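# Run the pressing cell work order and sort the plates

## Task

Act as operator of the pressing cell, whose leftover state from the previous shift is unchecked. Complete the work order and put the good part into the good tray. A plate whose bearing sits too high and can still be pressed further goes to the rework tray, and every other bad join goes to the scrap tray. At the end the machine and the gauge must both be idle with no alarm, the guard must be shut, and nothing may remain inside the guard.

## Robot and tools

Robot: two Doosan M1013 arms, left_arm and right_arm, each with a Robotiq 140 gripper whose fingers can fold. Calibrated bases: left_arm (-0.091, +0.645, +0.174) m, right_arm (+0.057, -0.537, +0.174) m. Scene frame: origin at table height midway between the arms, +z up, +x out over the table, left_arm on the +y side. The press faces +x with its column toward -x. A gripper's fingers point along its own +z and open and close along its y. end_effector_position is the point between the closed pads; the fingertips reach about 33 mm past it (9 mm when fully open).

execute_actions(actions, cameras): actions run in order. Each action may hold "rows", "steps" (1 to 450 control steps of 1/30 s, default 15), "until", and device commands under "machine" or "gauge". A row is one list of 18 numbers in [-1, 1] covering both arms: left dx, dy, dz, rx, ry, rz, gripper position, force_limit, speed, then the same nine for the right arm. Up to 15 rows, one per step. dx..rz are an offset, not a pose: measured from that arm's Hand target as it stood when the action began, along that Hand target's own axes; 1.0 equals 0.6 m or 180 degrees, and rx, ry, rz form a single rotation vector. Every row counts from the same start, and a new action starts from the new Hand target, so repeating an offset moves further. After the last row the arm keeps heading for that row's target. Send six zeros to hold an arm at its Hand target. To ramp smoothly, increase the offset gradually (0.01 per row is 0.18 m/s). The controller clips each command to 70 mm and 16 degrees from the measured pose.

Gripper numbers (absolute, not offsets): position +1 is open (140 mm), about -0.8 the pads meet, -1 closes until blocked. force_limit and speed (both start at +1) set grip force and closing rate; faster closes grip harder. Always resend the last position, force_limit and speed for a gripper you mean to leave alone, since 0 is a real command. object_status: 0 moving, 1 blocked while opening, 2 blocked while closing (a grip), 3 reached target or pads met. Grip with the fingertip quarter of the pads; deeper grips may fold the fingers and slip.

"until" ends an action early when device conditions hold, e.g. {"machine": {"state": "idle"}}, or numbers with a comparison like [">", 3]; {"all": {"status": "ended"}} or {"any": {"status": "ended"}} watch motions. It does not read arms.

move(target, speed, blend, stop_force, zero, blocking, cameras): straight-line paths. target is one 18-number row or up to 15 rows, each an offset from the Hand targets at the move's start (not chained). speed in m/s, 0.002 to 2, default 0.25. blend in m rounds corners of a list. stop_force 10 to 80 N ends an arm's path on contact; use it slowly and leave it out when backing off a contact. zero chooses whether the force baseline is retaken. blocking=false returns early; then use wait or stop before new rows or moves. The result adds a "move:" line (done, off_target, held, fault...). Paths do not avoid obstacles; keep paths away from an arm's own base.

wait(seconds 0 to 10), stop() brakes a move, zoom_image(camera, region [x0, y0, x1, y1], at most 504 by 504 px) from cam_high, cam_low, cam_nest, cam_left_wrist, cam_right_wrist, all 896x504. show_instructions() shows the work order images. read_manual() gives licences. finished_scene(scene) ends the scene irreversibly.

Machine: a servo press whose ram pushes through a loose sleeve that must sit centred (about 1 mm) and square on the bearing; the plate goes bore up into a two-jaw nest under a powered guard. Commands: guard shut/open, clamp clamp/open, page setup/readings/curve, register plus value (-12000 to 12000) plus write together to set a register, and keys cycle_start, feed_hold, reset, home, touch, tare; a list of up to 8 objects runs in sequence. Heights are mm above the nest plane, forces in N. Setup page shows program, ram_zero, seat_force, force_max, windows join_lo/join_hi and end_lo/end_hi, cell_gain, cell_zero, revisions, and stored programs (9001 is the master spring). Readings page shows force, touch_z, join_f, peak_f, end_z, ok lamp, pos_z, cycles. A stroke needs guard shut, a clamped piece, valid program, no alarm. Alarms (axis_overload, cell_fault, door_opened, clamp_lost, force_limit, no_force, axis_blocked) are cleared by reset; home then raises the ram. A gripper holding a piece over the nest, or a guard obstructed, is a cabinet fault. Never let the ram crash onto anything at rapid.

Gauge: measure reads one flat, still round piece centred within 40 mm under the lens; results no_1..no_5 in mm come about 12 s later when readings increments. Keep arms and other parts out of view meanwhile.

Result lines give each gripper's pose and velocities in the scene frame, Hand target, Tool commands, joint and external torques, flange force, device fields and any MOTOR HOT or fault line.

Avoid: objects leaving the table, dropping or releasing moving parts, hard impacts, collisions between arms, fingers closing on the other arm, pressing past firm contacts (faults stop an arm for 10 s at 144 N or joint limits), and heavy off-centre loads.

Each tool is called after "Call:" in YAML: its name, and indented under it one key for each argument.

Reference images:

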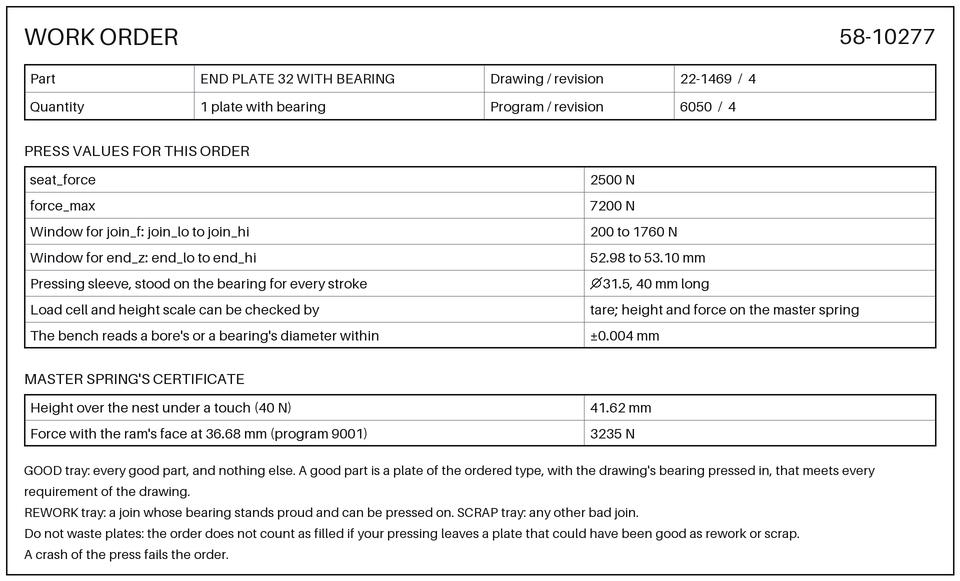

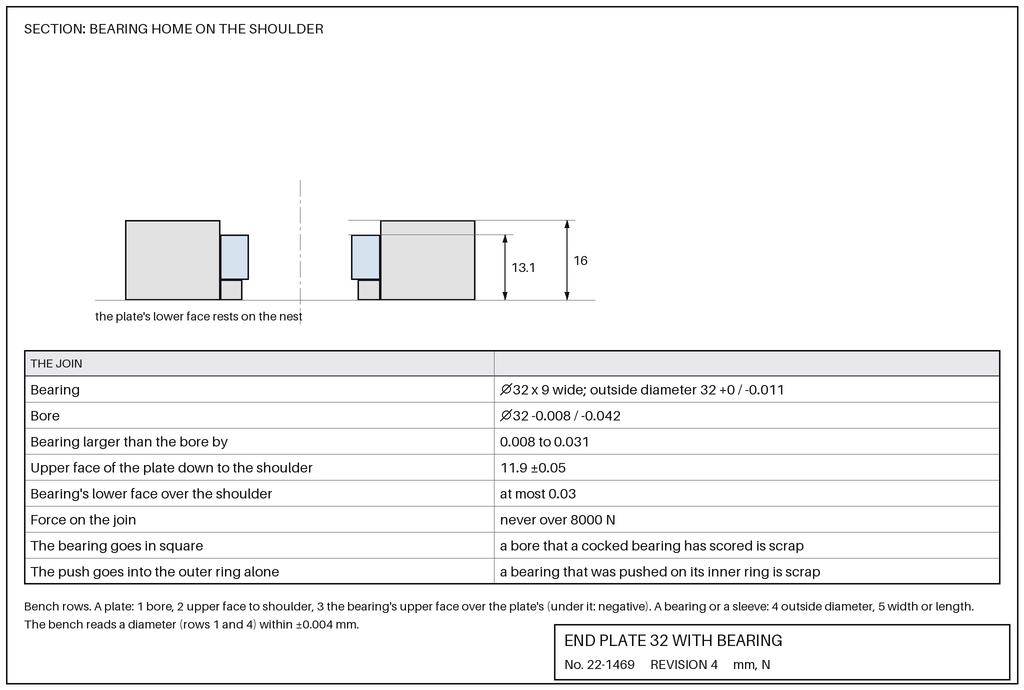

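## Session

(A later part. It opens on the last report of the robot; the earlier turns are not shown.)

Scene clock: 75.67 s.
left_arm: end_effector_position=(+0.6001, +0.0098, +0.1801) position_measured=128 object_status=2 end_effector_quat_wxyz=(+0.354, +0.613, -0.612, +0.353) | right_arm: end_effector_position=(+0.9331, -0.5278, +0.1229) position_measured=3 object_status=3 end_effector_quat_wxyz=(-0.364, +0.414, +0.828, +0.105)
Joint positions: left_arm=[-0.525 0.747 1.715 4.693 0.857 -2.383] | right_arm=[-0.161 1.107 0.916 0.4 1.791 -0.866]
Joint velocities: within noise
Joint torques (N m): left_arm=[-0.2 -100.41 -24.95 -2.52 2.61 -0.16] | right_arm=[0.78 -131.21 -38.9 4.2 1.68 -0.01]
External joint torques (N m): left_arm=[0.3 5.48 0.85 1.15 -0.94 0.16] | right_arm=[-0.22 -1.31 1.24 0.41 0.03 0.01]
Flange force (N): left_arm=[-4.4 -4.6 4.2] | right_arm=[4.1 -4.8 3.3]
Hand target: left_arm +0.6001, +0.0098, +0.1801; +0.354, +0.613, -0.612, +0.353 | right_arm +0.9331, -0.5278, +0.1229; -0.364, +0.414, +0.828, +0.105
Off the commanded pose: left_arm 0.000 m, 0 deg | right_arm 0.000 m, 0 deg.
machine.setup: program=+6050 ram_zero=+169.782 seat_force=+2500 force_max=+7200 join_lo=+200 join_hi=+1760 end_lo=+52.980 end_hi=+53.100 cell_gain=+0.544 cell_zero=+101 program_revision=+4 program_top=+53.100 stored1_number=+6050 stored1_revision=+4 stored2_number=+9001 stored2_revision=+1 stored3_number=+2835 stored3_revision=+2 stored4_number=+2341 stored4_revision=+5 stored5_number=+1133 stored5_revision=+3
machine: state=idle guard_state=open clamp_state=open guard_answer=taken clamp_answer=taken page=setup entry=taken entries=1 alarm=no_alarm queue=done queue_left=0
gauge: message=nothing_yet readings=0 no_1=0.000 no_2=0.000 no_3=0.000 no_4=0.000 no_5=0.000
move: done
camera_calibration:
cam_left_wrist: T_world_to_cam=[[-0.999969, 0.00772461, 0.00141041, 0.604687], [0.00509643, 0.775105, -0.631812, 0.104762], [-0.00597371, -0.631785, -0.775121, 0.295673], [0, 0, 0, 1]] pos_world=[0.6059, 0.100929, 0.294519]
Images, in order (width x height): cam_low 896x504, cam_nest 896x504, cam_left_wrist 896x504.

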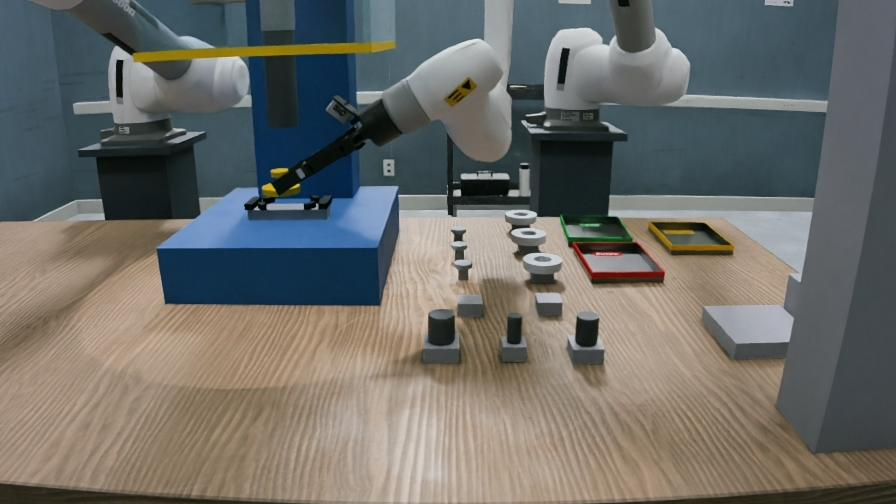

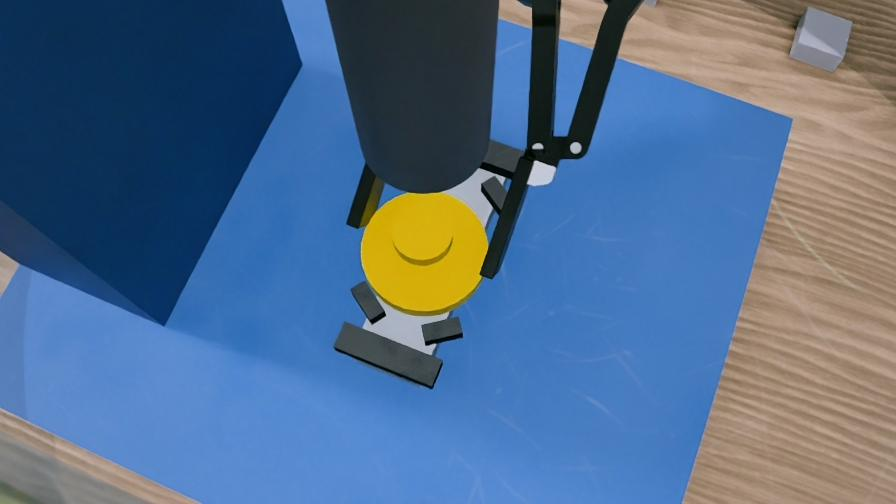

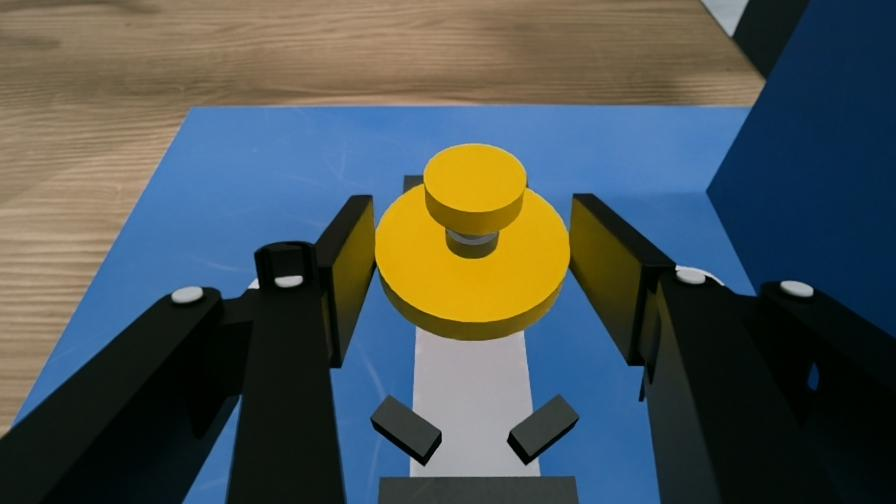

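Call:
move:
  target: [-0.0343,0,0.0006,0,0,0,-1,0,-1,0,0,0,0,0,0,1,1,1]
  speed: 0.06
  cameras: ["cam_left_wrist","cam_nest","cam_low"]

Call:
zoom_image:
  camera: "cam_low"
  region: [220, 130, 360, 230]

Call:
zoom_image:
  camera: "cam_nest"
  region: [300, 130, 560, 400]

Scene clock: 78.43 s.
left_arm: end_effector_position=(+0.6000, +0.0197, +0.1621) position_measured=128 object_status=2 end_effector_quat_wxyz=(+0.354, +0.613, -0.612, +0.353) | right_arm: end_effector_position=(+0.9331, -0.5278, +0.1229) position_measured=3 object_status=3 end_effector_quat_wxyz=(-0.364, +0.414, +0.828, +0.105)
Joint positions: left_arm=[-0.514 0.766 1.725 4.677 0.865 -2.345] | right_arm=[-0.161 1.107 0.916 0.4 1.791 -0.866]
Joint velocities: within noise
Joint torques (N m): left_arm=[0.72 -100.1 -23.88 -2.63 2.7 -0.08] | right_arm=[0.34 -131.79 -38.98 4.2 1.67 -0.04]
External joint torques (N m): left_arm=[-0.66 4.96 0.84 1.26 -0.96 0.08] | right_arm=[-0.44 -0.11 1.48 0.4 0.03 0.04]
Flange force (N): left_arm=[-3.4 -3.7 4.4] | right_arm=[2.6 -3.9 3.3]
Hand target: left_arm +0.6000, +0.0197, +0.1621; +0.354, +0.613, -0.612, +0.353 | right_arm +0.9331, -0.5278, +0.1229; -0.364, +0.414, +0.828, +0.105
Off the commanded pose: left_arm 0.000 m, 0 deg | right_arm 0.000 m, 0 deg.
machine.setup: program=+6050 ram_zero=+169.782 seat_force=+2500 force_max=+7200 join_lo=+200 join_hi=+1760 end_lo=+52.980 end_hi=+53.100 cell_gain=+0.544 cell_zero=+101 program_revision=+4 program_top=+53.100 stored1_number=+6050 stored1_revision=+4 stored2_number=+9001 stored2_revision=+1 stored3_number=+2835 stored3_revision=+2 stored4_number=+2341 stored4_revision=+5 stored5_number=+1133 stored5_revision=+3
machine: state=idle guard_state=open clamp_state=open guard_answer=taken clamp_answer=taken page=setup entry=taken entries=1 alarm=no_alarm queue=done queue_left=0
gauge: message=nothing_yet readings=0 no_1=0.000 no_2=0.000 no_3=0.000 no_4=0.000 no_5=0.000
move: done
camera_calibration:
cam_left_wrist: T_world_to_cam=[[-0.999969, 0.00778816, 0.00148762, 0.604507], [0.00509691, 0.775105, -0.631812, 0.0857159], [-0.00607371, -0.631785, -0.77512, 0.288036], [0, 0, 0, 1]] pos_world=[0.605801, 0.11083, 0.276519]
Images, in order (width x height): cam_low 896x504, cam_nest 896x504, cam_left_wrist 896x504.

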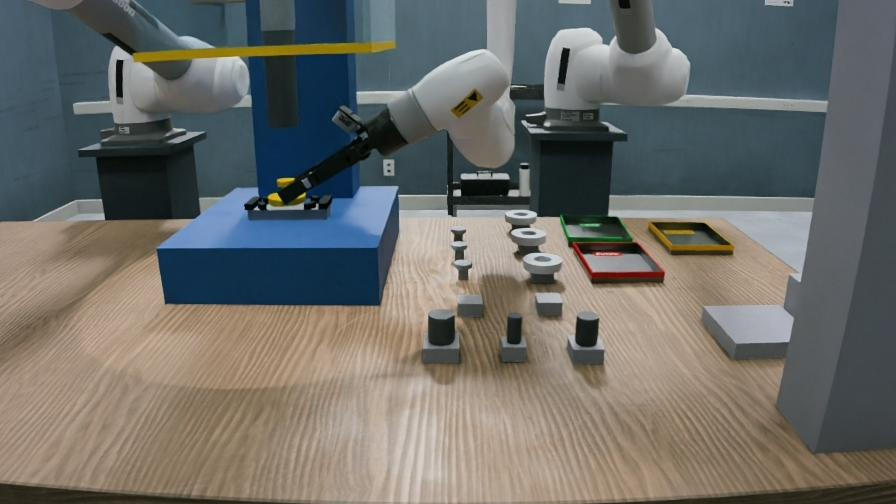

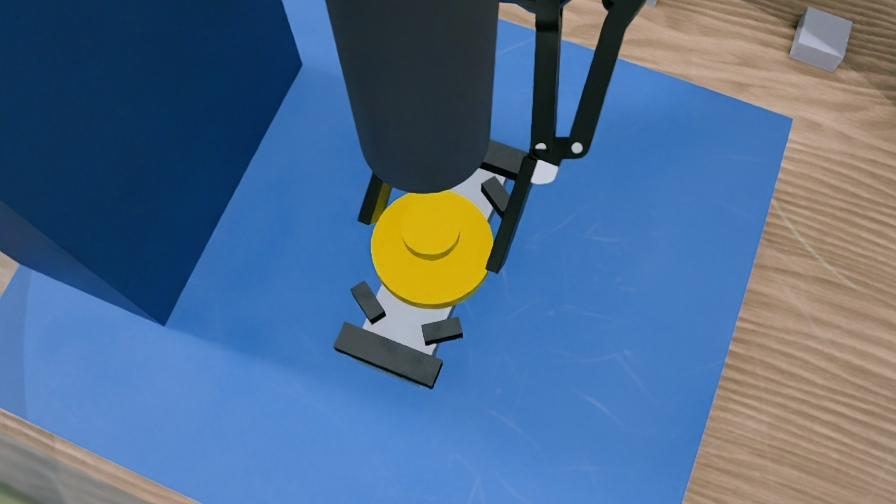

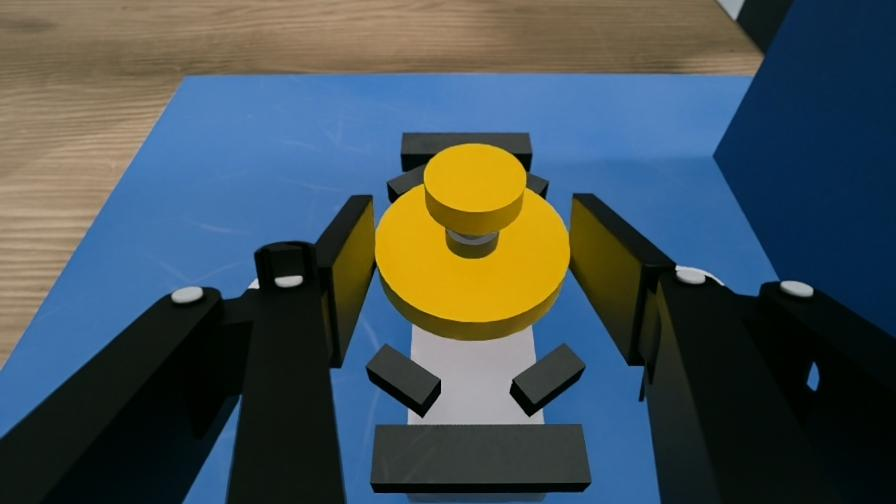

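Scaled by 3.600 from the camera's 896x504 image, which has a finer 1280x720 frame.

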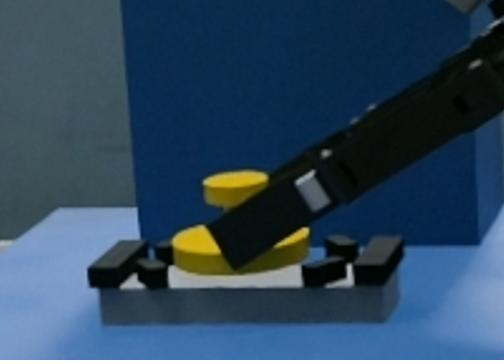

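Scaled by 1.867 from the camera's 896x504 image, which has a finer 1280x720 frame.

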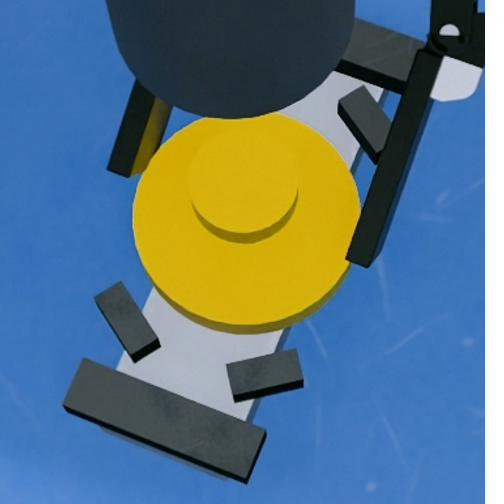

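Call:
move:
  target: [-0.0314,0,0.0124,0,0,0,-1,0,-1,0,0,0,0,0,0,1,1,1]
  speed: 0.01
  stop_force: 10
  cameras: ["cam_left_wrist","cam_nest","cam_low"]

Call:
zoom_image:
  camera: "cam_low"
  region: [220, 130, 360, 230]

Call:
zoom_image:
  camera: "cam_nest"
  region: [300, 130, 560, 400]

Scene clock: 82.23 s.
left_arm: end_effector_position=(+0.6001, +0.0211, +0.1523) position_measured=128 object_status=2 end_effector_quat_wxyz=(+0.354, +0.612, -0.612, +0.353) | right_arm: end_effector_position=(+0.9331, -0.5278, +0.1229) position_measured=3 object_status=3 end_effector_quat_wxyz=(-0.364, +0.414, +0.828, +0.105)
Joint positions: left_arm=[-0.512 0.778 1.727 4.667 0.867 -2.327] | right_arm=[-0.161 1.107 0.916 0.4 1.791 -0.866]
Joint velocities: within noise
Joint torques (N m): left_arm=[-0.37 -84.52 -17.91 -0.7 -1.43 -0.41] | right_arm=[0.69 -131.46 -38.9 4.19 1.71 -0.03]
External joint torques (N m): left_arm=[0.08 -10.79 -4.56 -0.68 3.2 0.41] | right_arm=[-0.41 -1.05 1.23 0.43 0 0.02]
Flange force (N): left_arm=[9.6 0.8 -8.3] | right_arm=[3.6 -4.6 3.1]
Hand target: left_arm +0.6001, +0.0212, +0.1523; +0.354, +0.612, -0.612, +0.353 (not the last commanded pose) | right_arm +0.9331, -0.5278, +0.1229; -0.364, +0.414, +0.828, +0.105
Off the commanded pose: left_arm 0.010 m, 0 deg | right_arm 0.000 m, 0 deg.
machine.setup: program=+6050 ram_zero=+169.782 seat_force=+2500 force_max=+7200 join_lo=+200 join_hi=+1760 end_lo=+52.980 end_hi=+53.100 cell_gain=+0.544 cell_zero=+101 program_revision=+4 program_top=+53.100 stored1_number=+6050 stored1_revision=+4 stored2_number=+9001 stored2_revision=+1 stored3_number=+2835 stored3_revision=+2 stored4_number=+2341 stored4_revision=+5 stored5_number=+1133 stored5_revision=+3
machine: state=idle guard_state=open clamp_state=open guard_answer=taken clamp_answer=taken page=setup entry=taken entries=1 alarm=no_alarm queue=done queue_left=0
gauge: message=nothing_yet readings=0 no_1=0.000 no_2=0.000 no_3=0.000 no_4=0.000 no_5=0.000
move: contact (left_arm)
camera_calibration:
cam_left_wrist: T_world_to_cam=[[-0.999968, 0.00786623, 0.00141906, 0.604619], [0.00519685, 0.7747, -0.632308, 0.0784127], [-0.00607323, -0.63228, -0.774716, 0.281258], [0, 0, 0, 1]] pos_world=[0.605901, 0.112331, 0.266618]
Images, in order (width x height): cam_low 896x504, cam_nest 896x504, cam_left_wrist 896x504.

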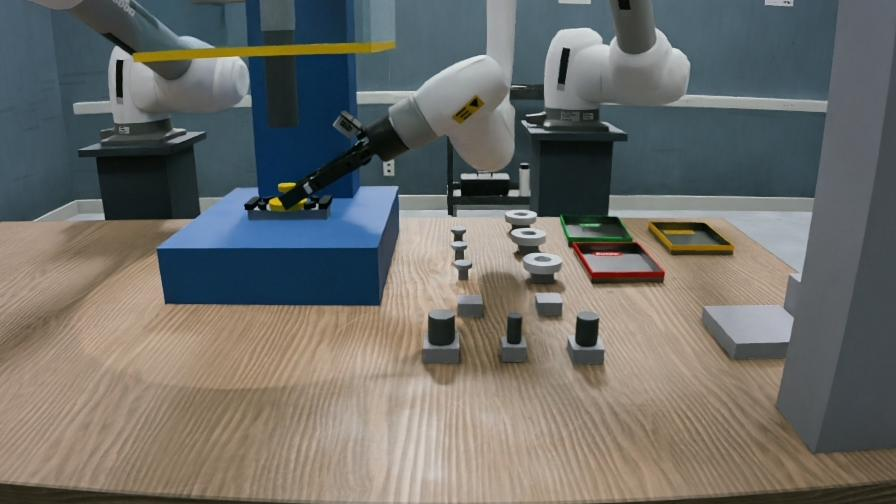

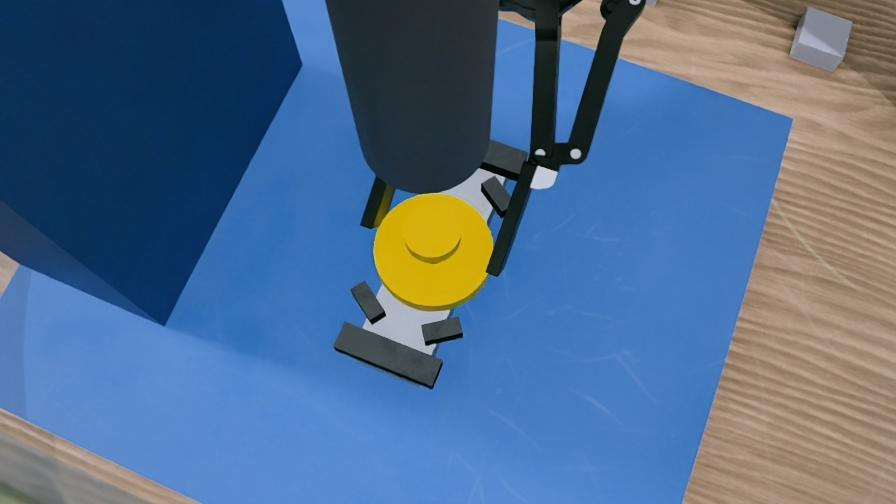

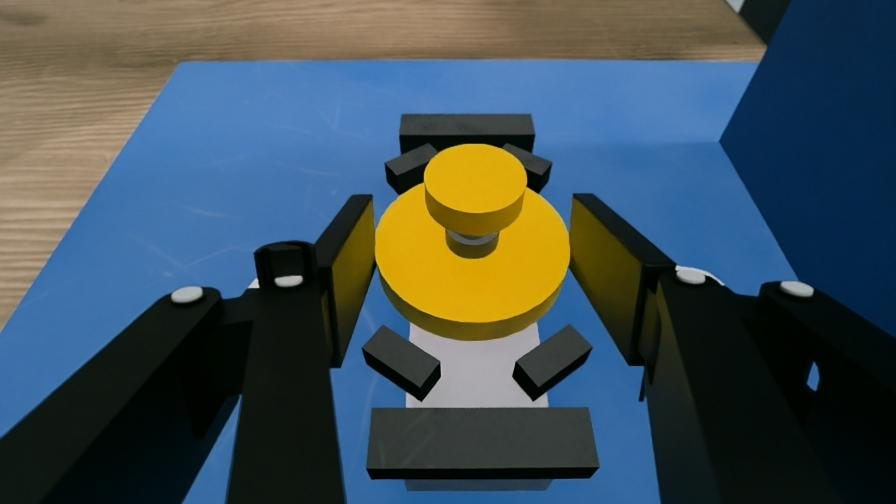

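Scaled by 3.600 from the camera's 896x504 image, which has a finer 1280x720 frame.

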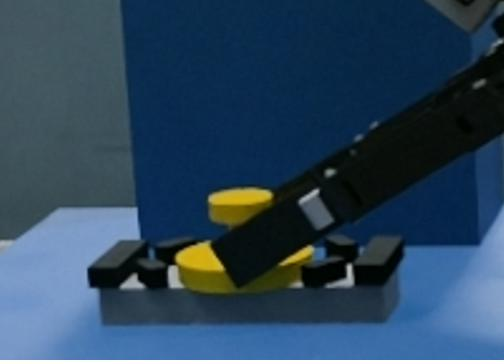

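Scaled by 1.867 from the camera's 896x504 image, which has a finer 1280x720 frame.

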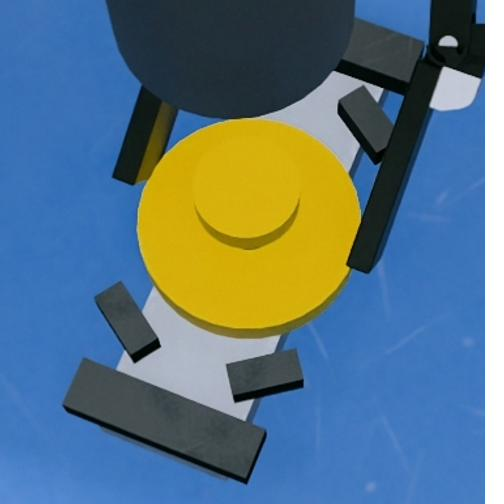

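Call:
move:
  target:
    - [0,0,0,0,0,0,0.4,0,-1,0,0,0,0,0,0,1,1,1]
    - [0.0,0,-0.08,0,0,0,0.4,0,-1,0,0,0,0,0,0,1,1,1]
    - [0,0,-0.48,0,0,0,0.4,0,-1,0,0,0,0,0,0,1,1,1]
  speed: [0.05,0.08,0.3]
  cameras: ["cam_nest"]

Call:
zoom_image:
  camera: "cam_nest"
  region: [300, 130, 560, 400]

Call:
execute_actions:
  actions:
    - {"machine":[{"clamp":"clamp"}],"steps":60,"until":{"all":{"status":"ended"}}}
  cameras: ["cam_nest"]

Scene clock: 86.70 s.
left_arm: end_effector_position=(+0.6001, +0.2706, +0.2961) position_measured=78 object_status=3 end_effector_quat_wxyz=(+0.354, +0.612, -0.612, +0.353) | right_arm: end_effector_position=(+0.9331, -0.5278, +0.1229) position_measured=3 object_status=3 end_effector_quat_wxyz=(-0.364, +0.414, +0.828, +0.105)
Joint positions: left_arm=[-0.189 0.52 1.855 4.986 1.089 -2.453] | right_arm=[-0.161 1.107 0.916 0.4 1.791 -0.866]
Joint velocities: within noise
Joint torques (N m): left_arm=[0.8 -80.75 -25.99 -1.05 1.67 -0.23] | right_arm=[0.43 -131.65 -38.88 4.19 1.7 -0.03]
External joint torques (N m): left_arm=[-0.82 2.75 -0.44 0.22 -0.14 0.23] | right_arm=[-0.22 -1.33 1.03 0.45 0.01 0.03]
Flange force (N): left_arm=[-2.2 -3.8 3.0] | right_arm=[3.8 -4.2 2.8]
Hand target: left_arm +0.6002, +0.2706, +0.2962; +0.354, +0.612, -0.612, +0.353 | right_arm +0.9331, -0.5278, +0.1229; -0.364, +0.414, +0.828, +0.105
Off the commanded pose: left_arm 0.000 m, 0 deg | right_arm 0.000 m, 0 deg.
machine.setup: program=+6050 ram_zero=+169.782 seat_force=+2500 force_max=+7200 join_lo=+200 join_hi=+1760 end_lo=+52.980 end_hi=+53.100 cell_gain=+0.544 cell_zero=+101 program_revision=+4 program_top=+53.100 stored1_number=+6050 stored1_revision=+4 stored2_number=+9001 stored2_revision=+1 stored3_number=+2835 stored3_revision=+2 stored4_number=+2341 stored4_revision=+5 stored5_number=+1133 stored5_revision=+3
machine: state=idle guard_state=open clamp_state=open guard_answer=taken clamp_answer=taken page=setup entry=taken entries=1 alarm=no_alarm queue=done queue_left=0
gauge: message=nothing_yet readings=0 no_1=0.000 no_2=0.000 no_3=0.000 no_4=0.000 no_5=0.000
move: done
Images, in order (width x height): cam_nest 896x504.

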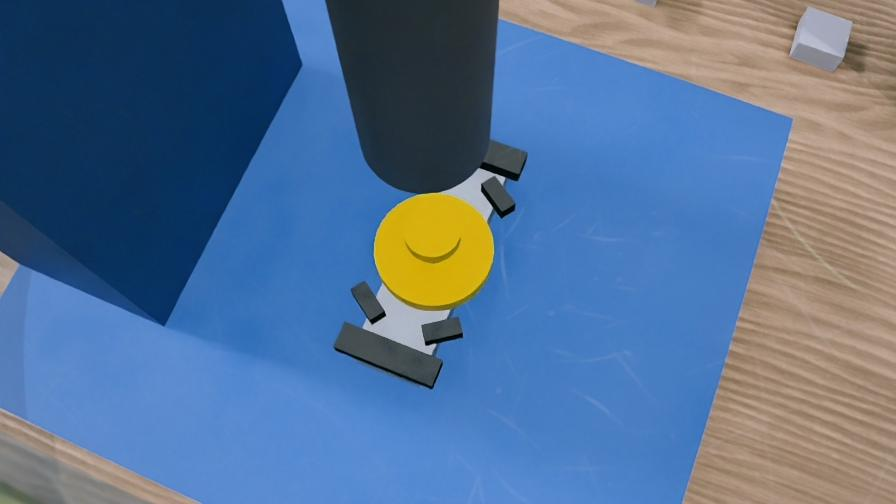

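Scaled by 1.867 from the camera's 896x504 image, which has a finer 1280x720 frame.

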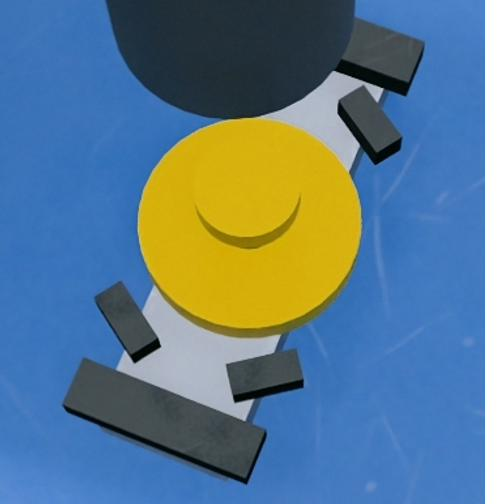

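Scene clock: 88.77 s.
left_arm: end_effector_position=(+0.6002, +0.2706, +0.2962) position_measured=78 object_status=3 end_effector_quat_wxyz=(+0.354, +0.612, -0.612, +0.353) | right_arm: end_effector_position=(+0.9331, -0.5278, +0.1229) position_measured=3 object_status=3 end_effector_quat_wxyz=(-0.364, +0.414, +0.828, +0.105)
Joint positions: left_arm=[-0.188 0.519 1.855 4.986 1.089 -2.453] | right_arm=[-0.161 1.107 0.916 0.4 1.791 -0.866]
Joint velocities: within noise
Joint torques (N m): left_arm=[0.95 -79.16 -25.24 -1.17 1.56 -0.15] | right_arm=[0.72 -131.41 -38.83 4.2 1.72 -0.03]
External joint torques (N m): left_arm=[-0.82 1.18 -1.13 0.35 -0.03 0.14] | right_arm=[-1 -0.59 1.37 0.39 -0.01 0.02]
Flange force (N): left_arm=[-0.2 -3.6 1.6] | right_arm=[2.9 -4.8 3.1]
Hand target: left_arm +0.6002, +0.2706, +0.2962; +0.354, +0.612, -0.612, +0.353 | right_arm +0.9331, -0.5278, +0.1229; -0.364, +0.414, +0.828, +0.105
Tool commands: left_gripper/position=+0.4 left_gripper/force_limit=+0.0 left_gripper/speed=-1.0 right_gripper/position=+1.0 right_gripper/force_limit=+1.0 right_gripper/speed=+1.0
Off the commanded pose: left_arm 0.000 m, 0 deg | right_arm 0.000 m, 0 deg.
machine.setup: program=+6050 ram_zero=+169.782 seat_force=+2500 force_max=+7200 join_lo=+200 join_hi=+1760 end_lo=+52.980 end_hi=+53.100 cell_gain=+0.544 cell_zero=+101 program_revision=+4 program_top=+53.100 stored1_number=+6050 stored1_revision=+4 stored2_number=+9001 stored2_revision=+1 stored3_number=+2835 stored3_revision=+2 stored4_number=+2341 stored4_revision=+5 stored5_number=+1133 stored5_revision=+3
machine: state=idle guard_state=open clamp_state=clamped guard_answer=taken clamp_answer=taken page=setup entry=taken entries=1 alarm=no_alarm queue=done queue_left=0
gauge: message=nothing_yet readings=0 no_1=0.000 no_2=0.000 no_3=0.000 no_4=0.000 no_5=0.000
Images, in order (width x height): cam_nest 896x504.

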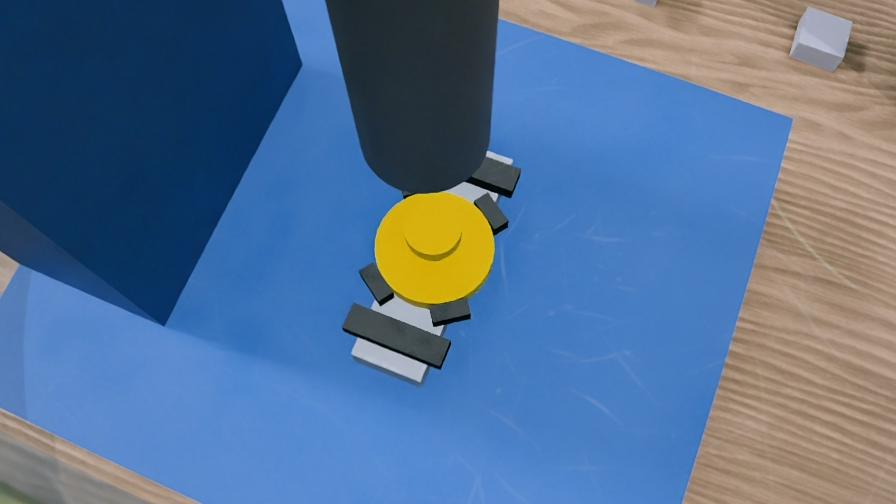

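Call:
execute_actions:
  actions:
    - {"machine":[{"guard":"shut","page":"readings"},{"touch":true}],"steps":450,"until":{"all":{"status":"ended"},"machine":{"queue":["!=","running"]}}}
  cameras: ["cam_nest"]

Scene clock: 101.63 s.
left_arm: end_effector_position=(+0.6002, +0.2706, +0.2962) position_measured=78 object_status=3 end_effector_quat_wxyz=(+0.354, +0.612, -0.612, +0.353) | right_arm: end_effector_position=(+0.9331, -0.5278, +0.1229) position_measured=3 object_status=3 end_effector_quat_wxyz=(-0.364, +0.414, +0.828, +0.105)
Joint positions: left_arm=[-0.188 0.519 1.855 4.986 1.089 -2.453] | right_arm=[-0.161 1.107 0.916 0.4 1.791 -0.866]
Joint velocities: within noise
Joint torques (N m): left_arm=[1.22 -79.46 -25.2 -1.24 1.57 -0.11] | right_arm=[0.75 -131.64 -38.85 4.18 1.7 -0.03]
External joint torques (N m): left_arm=[-0.76 1.05 -1.32 0.42 -0.05 0.11] | right_arm=[-1.15 -0.98 1.11 0.44 0 0.02]
Flange force (N): left_arm=[0.1 -3.9 1.4] | right_arm=[2.9 -4.7 2.6]
Hand target: left_arm +0.6002, +0.2706, +0.2962; +0.354, +0.612, -0.612, +0.353 | right_arm +0.9331, -0.5278, +0.1229; -0.364, +0.414, +0.828, +0.105
Tool commands: left_gripper/position=+0.4 left_gripper/force_limit=+0.0 left_gripper/speed=-1.0 right_gripper/position=+1.0 right_gripper/force_limit=+1.0 right_gripper/speed=+1.0
Off the commanded pose: left_arm 0.000 m, 0 deg | right_arm 0.000 m, 0 deg.
machine.readings: force=+0 touch_z=+41.618 join_f=+0 peak_f=+0 end_z=+0.000 ok=+0 pos_z=+150.218 cycles=+0
machine: state=idle guard_state=shut clamp_state=clamped guard_answer=taken clamp_answer=taken page=readings entry=taken entries=2 alarm=no_alarm queue=done queue_left=0
gauge: message=nothing_yet readings=0 no_1=0.000 no_2=0.000 no_3=0.000 no_4=0.000 no_5=0.000
Images, in order (width x height): cam_nest 896x504.

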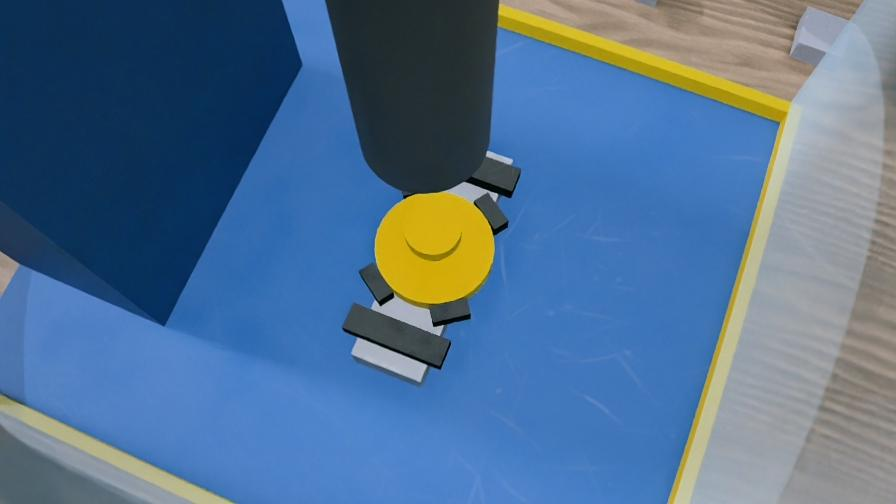

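Call:
execute_actions:
  actions:
    - {"machine":[{"page":"setup","register":"program","value":9001,"write":true},{"page":"curve","cycle_start":true}],"steps":3}
  cameras: []

Scene clock: 102.20 s.
left_arm: end_effector_position=(+0.6002, +0.2706, +0.2962) position_measured=78 object_status=3 end_effector_quat_wxyz=(+0.354, +0.612, -0.612, +0.353) | right_arm: end_effector_position=(+0.9331, -0.5278, +0.1229) position_measured=3 object_status=3 end_effector_quat_wxyz=(-0.364, +0.414, +0.828, +0.105)
Joint positions: left_arm=[-0.188 0.519 1.855 4.986 1.089 -2.453] | right_arm=[-0.161 1.107 0.916 0.4 1.791 -0.866]
Joint velocities: within noise
Joint torques (N m): left_arm=[1.18 -79.25 -25.29 -1.21 1.56 -0.12] | right_arm=[0.64 -131.98 -38.91 4.13 1.69 -0.04]
External joint torques (N m): left_arm=[-1.14 1.24 -1.15 0.38 -0.03 0.12] | right_arm=[-0.34 0.56 1.6 0.45 0.01 0.03]
Flange force (N): left_arm=[0.1 -3.7 2.0] | right_arm=[1.9 -3.3 3.3]
Hand target: left_arm +0.6002, +0.2706, +0.2962; +0.354, +0.612, -0.612, +0.353 | right_arm +0.9331, -0.5278, +0.1229; -0.364, +0.414, +0.828, +0.105
Tool commands: left_gripper/position=+0.4 left_gripper/force_limit=+0.0 left_gripper/speed=-1.0 right_gripper/position=+1.0 right_gripper/force_limit=+1.0 right_gripper/speed=+1.0
Off the commanded pose: left_arm 0.000 m, 0 deg | right_arm 0.000 m, 0 deg.
machine.curve: curve1_z=+0.000 curve1_f=+0 curve2_z=+0.000 curve2_f=+0 curve3_z=+0.000 curve3_f=+0 curve4_z=+0.000 curve4_f=+0 curve5_z=+0.000 curve5_f=+0 curve6_z=+0.000 curve6_f=+0 curve7_z=+0.000 curve7_f=+0 curve8_z=+0.000 curve8_f=+0
machine: state=running guard_state=shut clamp_state=clamped guard_answer=taken clamp_answer=taken page=curve entry=taken entries=4 alarm=no_alarm queue=running queue_left=0
gauge: message=nothing_yet readings=0 no_1=0.000 no_2=0.000 no_3=0.000 no_4=0.000 no_5=0.000
No camera images: "cameras" was empty.

Call:
move:
  target: [-0.3833,0.0187,-0.1432,0.433,0,-0.25,0.4,0,-1,0,0,0,0,0,0,1,1,1]
  speed: 0.3
  cameras: ["cam_left_wrist"]

Call:
zoom_image:
  camera: "cam_left_wrist"
  region: [320, 120, 600, 380]

Scene clock: 106.53 s.
left_arm: end_effector_position=(+0.5888, +0.4600, +0.1400) position_measured=78 object_status=3 end_effector_quat_wxyz=(+0.000, +0.866, +0.000, +0.500) | right_arm: end_effector_position=(+0.9331, -0.5278, +0.1229) position_measured=3 object_status=3 end_effector_quat_wxyz=(-0.364, +0.414, +0.828, +0.105)
Joint positions: left_arm=[-0.535 0.551 2.397 2.551 0.882 -1.447] | right_arm=[-0.161 1.107 0.916 0.4 1.791 -0.866]
Joint velocities: within noise
Joint torques (N m): left_arm=[1 -67.56 -11.47 -1 2.41 -0.08] | right_arm=[0.73 -131.49 -38.9 4.16 1.69 -0.05]
External joint torques (N m): left_arm=[-1.05 0.84 -0.98 0.55 -0.04 0.07] | right_arm=[-0.57 -1.82 0.96 0.49 0.03 0.05]
Flange force (N): left_arm=[-1.5 1.7 2.3] | right_arm=[4.2 -4.9 2.7]
Hand target: left_arm +0.5888, +0.4600, +0.1400; +0.000, +0.866, +0.000, +0.500 | right_arm +0.9331, -0.5278, +0.1229; -0.364, +0.414, +0.828, +0.105
Off the commanded pose: left_arm 0.000 m, 0 deg | right_arm 0.000 m, 0 deg.
machine.curve: curve1_z=+42.680 curve1_f=+2 curve2_z=+41.823 curve2_f=+10 curve3_z=+40.966 curve3_f=+471 curve4_z=+40.109 curve4_f=+1021 curve5_z=+39.251 curve5_f=+1567 curve6_z=+38.394 curve6_f=+2115 curve7_z=+37.537 curve7_f=+2681 curve8_z=+36.680 curve8_f=+3234
machine: state=done guard_state=shut clamp_state=clamped guard_answer=taken clamp_answer=taken page=curve entry=taken entries=4 alarm=no_alarm queue=done queue_left=0
gauge: message=nothing_yet readings=0 no_1=0.000 no_2=0.000 no_3=0.000 no_4=0.000 no_5=0.000
move: done
camera_calibration:
cam_left_wrist: T_world_to_cam=[[-0.00791967, -0.999968, 0.000864924, 0.469407], [-0.77542, 0.00559511, -0.631422, 0.544021], [0.631397, -0.00567133, -0.775439, -0.114364], [0, 0, 0, 1]] pos_world=[0.497771, 0.4657, 0.254418]
Images, in order (width x height): cam_left_wrist 896x504.

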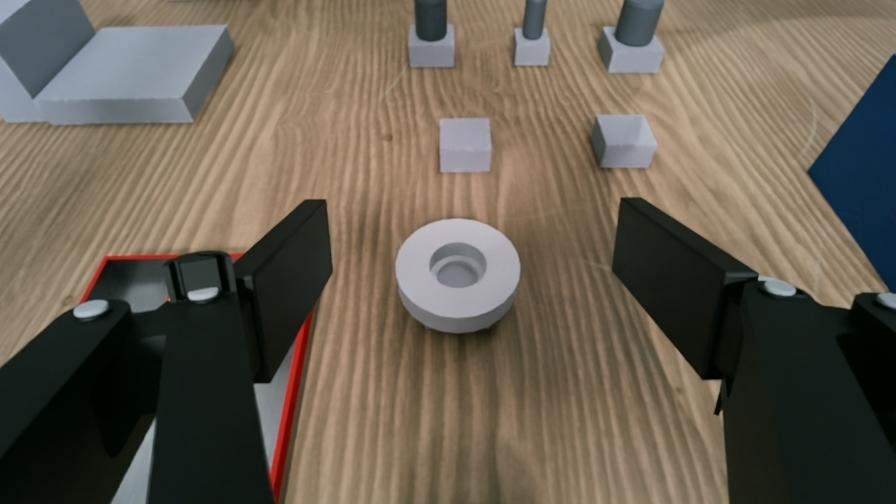

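Scaled by 1.800 from the camera's 896x504 image, which has a finer 1280x720 frame.

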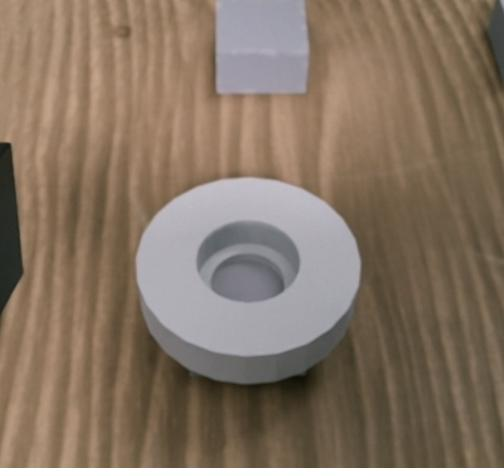

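Call:
move:
  target:
    - [-0.0815,-0.006,0.1456,0,0,0,0.4,0,-1,0,0,0,0,0,0,1,1,1]
    - [-0.0815,-0.006,0.1456,0,0,0,-1,0,-1,0,0,0,0,0,0,1,1,1]
    - [0.034,-0.006,0.0789,0,0,0,-1,0,-1,0,0,0,0,0,0,1,1,1]
  speed: [0.12,0.1,0.1]
  cameras: ["cam_left_wrist","cam_low"]

Call:
zoom_image:
  camera: "cam_left_wrist"
  region: [320, 120, 600, 380]

Call:
zoom_image:
  camera: "cam_low"
  region: [480, 190, 620, 290]

Scene clock: 112.13 s.
left_arm: end_effector_position=(+0.6400, +0.4637, +0.1338) position_measured=128 object_status=2 end_effector_quat_wxyz=(+0.000, +0.866, +0.000, +0.500) | right_arm: end_effector_position=(+0.9331, -0.5278, +0.1229) position_measured=3 object_status=3 end_effector_quat_wxyz=(-0.364, +0.414, +0.828, +0.105)
Joint positions: left_arm=[-0.475 0.587 2.312 2.596 0.833 -1.426] | right_arm=[-0.161 1.107 0.916 0.4 1.791 -0.866]
Joint velocities: within noise
Joint torques (N m): left_arm=[0.95 -73.21 -13.87 -0.9 3 -0.21] | right_arm=[0.78 -131.48 -38.89 4.17 1.65 -0.06]
External joint torques (N m): left_arm=[-1.1 1.46 -0.44 0.29 -0.62 0.21] | right_arm=[-0.33 0.1 1.63 0.4 0.04 0.05]
Flange force (N): left_arm=[-1.1 2.3 2.3] | right_arm=[2.6 -3.9 3.5]
Hand target: left_arm +0.6400, +0.4636, +0.1339; +0.000, +0.866, +0.000, +0.500 | right_arm +0.9331, -0.5278, +0.1229; -0.364, +0.414, +0.828, +0.105
Off the commanded pose: left_arm 0.000 m, 0 deg | right_arm 0.000 m, 0 deg.
machine.curve: curve1_z=+42.680 curve1_f=+2 curve2_z=+41.823 curve2_f=+10 curve3_z=+40.966 curve3_f=+471 curve4_z=+40.109 curve4_f=+1021 curve5_z=+39.251 curve5_f=+1567 curve6_z=+38.394 curve6_f=+2115 curve7_z=+37.537 curve7_f=+2681 curve8_z=+36.680 curve8_f=+3234
machine: state=done guard_state=shut clamp_state=clamped guard_answer=taken clamp_answer=taken page=curve entry=taken entries=4 alarm=no_alarm queue=done queue_left=0
gauge: message=nothing_yet readings=0 no_1=0.000 no_2=0.000 no_3=0.000 no_4=0.000 no_5=0.000
move: done
camera_calibration:
cam_left_wrist: T_world_to_cam=[[-0.00771524, -0.99997, 0.00077509, 0.473428], [-0.77551, 0.00549408, -0.631312, 0.57992], [0.631289, -0.00547181, -0.775529, -0.151413], [0, 0, 0, 1]] pos_world=[0.548972, 0.469399, 0.248318]
Images, in order (width x height): cam_low 896x504, cam_left_wrist 896x504.

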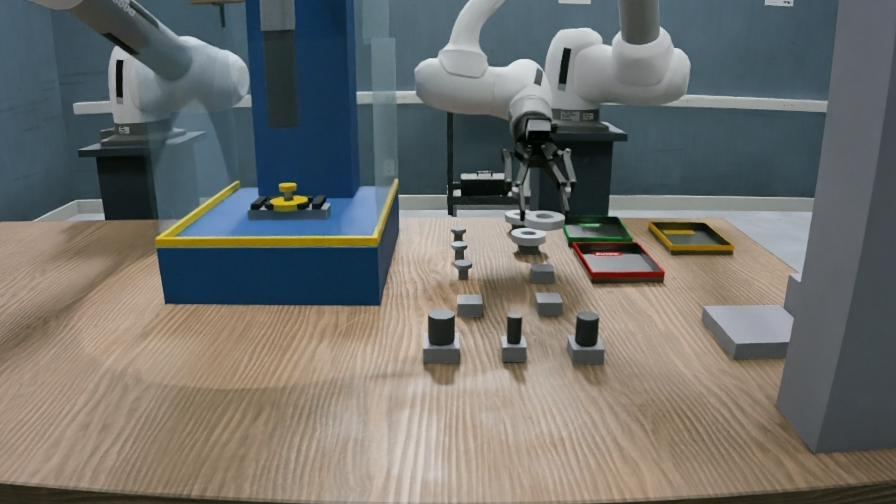

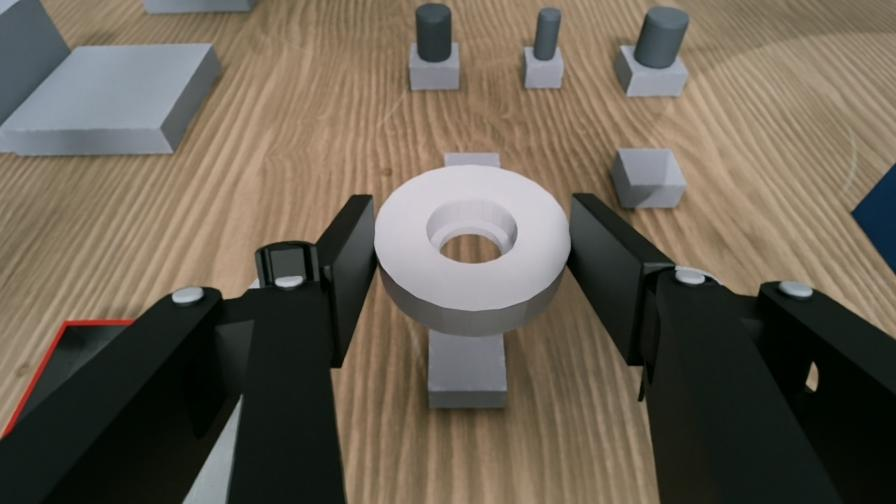

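Scaled by 1.800 from the camera's 896x504 image, which has a finer 1280x720 frame.

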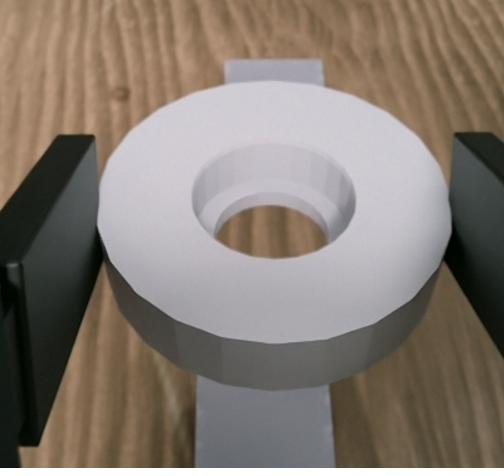

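Scaled by 3.600 from the camera's 896x504 image, which has a finer 1280x720 frame.

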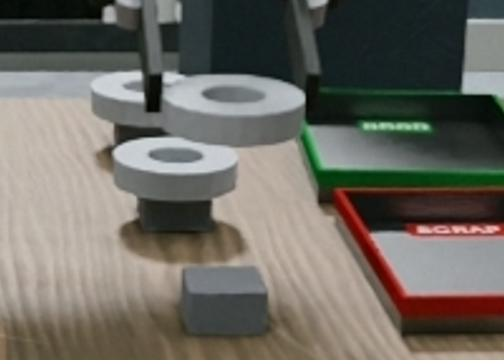

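Call:
move:
  target: [0.182,-0.4872,0.3953,0,0,0,-1,0,-1,0,0,0,0,0,0,1,1,1]
  speed: 0.25
  cameras: ["cam_left_wrist","cam_low","cam_high"]

Scene clock: 115.53 s.
left_arm: end_effector_position=(+0.9000, +0.7559, +0.1096) position_measured=128 object_status=2 end_effector_quat_wxyz=(+0.000, +0.866, +0.000, +0.500) | right_arm: end_effector_position=(+0.9331, -0.5278, +0.1229) position_measured=3 object_status=3 end_effector_quat_wxyz=(-0.364, +0.414, +0.828, +0.105)
Joint positions: left_arm=[0.093 0.787 1.847 3.324 0.543 -1.673] | right_arm=[-0.161 1.107 0.916 0.4 1.791 -0.866]
Joint velocities: within noise
Joint torques (N m): left_arm=[0.49 -98.28 -21.96 -2.36 2.97 -0.1] | right_arm=[0.58 -131.5 -38.87 4.19 1.69 -0.03]
External joint torques (N m): left_arm=[-0.33 2.63 -0.05 0.19 -0.58 0.1] | right_arm=[-0.81 -0.89 1.22 0.43 0.01 0.03]
Flange force (N): left_arm=[-1.2 -0.3 4.2] | right_arm=[3.2 -4.6 2.9]
Hand target: left_arm +0.9000, +0.7559, +0.1096; +0.000, +0.866, +0.000, +0.500 | right_arm +0.9331, -0.5278, +0.1229; -0.364, +0.414, +0.828, +0.105
Off the commanded pose: left_arm 0.000 m, 0 deg | right_arm 0.000 m, 0 deg.
machine.curve: curve1_z=+42.680 curve1_f=+2 curve2_z=+41.823 curve2_f=+10 curve3_z=+40.966 curve3_f=+471 curve4_z=+40.109 curve4_f=+1021 curve5_z=+39.251 curve5_f=+1567 curve6_z=+38.394 curve6_f=+2115 curve7_z=+37.537 curve7_f=+2681 curve8_z=+36.680 curve8_f=+3234
machine: state=done guard_state=shut clamp_state=clamped guard_answer=taken clamp_answer=taken page=curve entry=taken entries=4 alarm=no_alarm queue=done queue_left=0
gauge: message=nothing_yet readings=0 no_1=0.000 no_2=0.000 no_3=0.000 no_4=0.000 no_5=0.000
move: done
camera_calibration:
cam_left_wrist: T_world_to_cam=[[-0.00791967, -0.999968, 0.000864924, 0.767788], [-0.77542, 0.00559511, -0.631422, 0.764544], [0.631397, -0.00567133, -0.775439, -0.332672], [0, 0, 0, 1]] pos_world=[0.808971, 0.7616, 0.224118]
Images, in order (width x height): cam_high 896x504, cam_low 896x504, cam_left_wrist 896x504.

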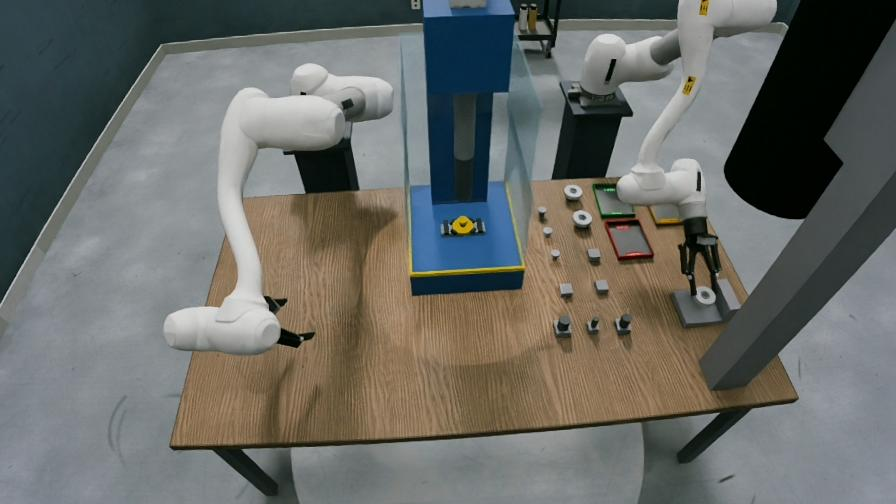

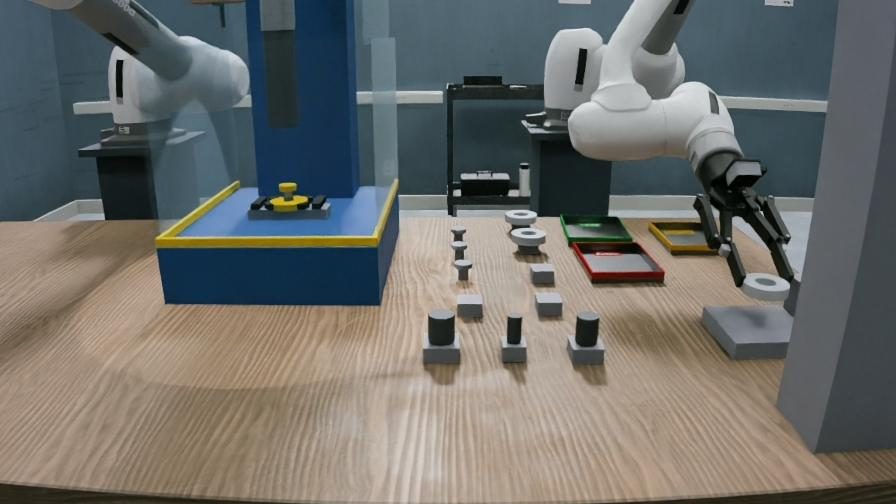

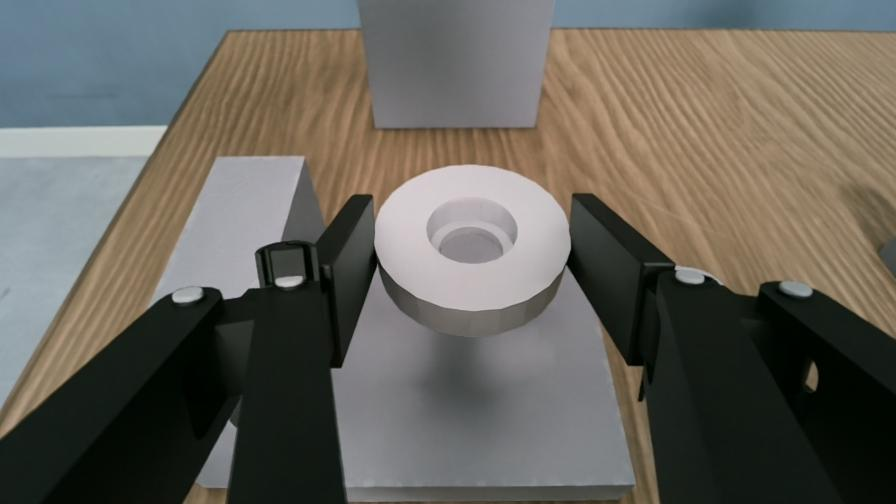

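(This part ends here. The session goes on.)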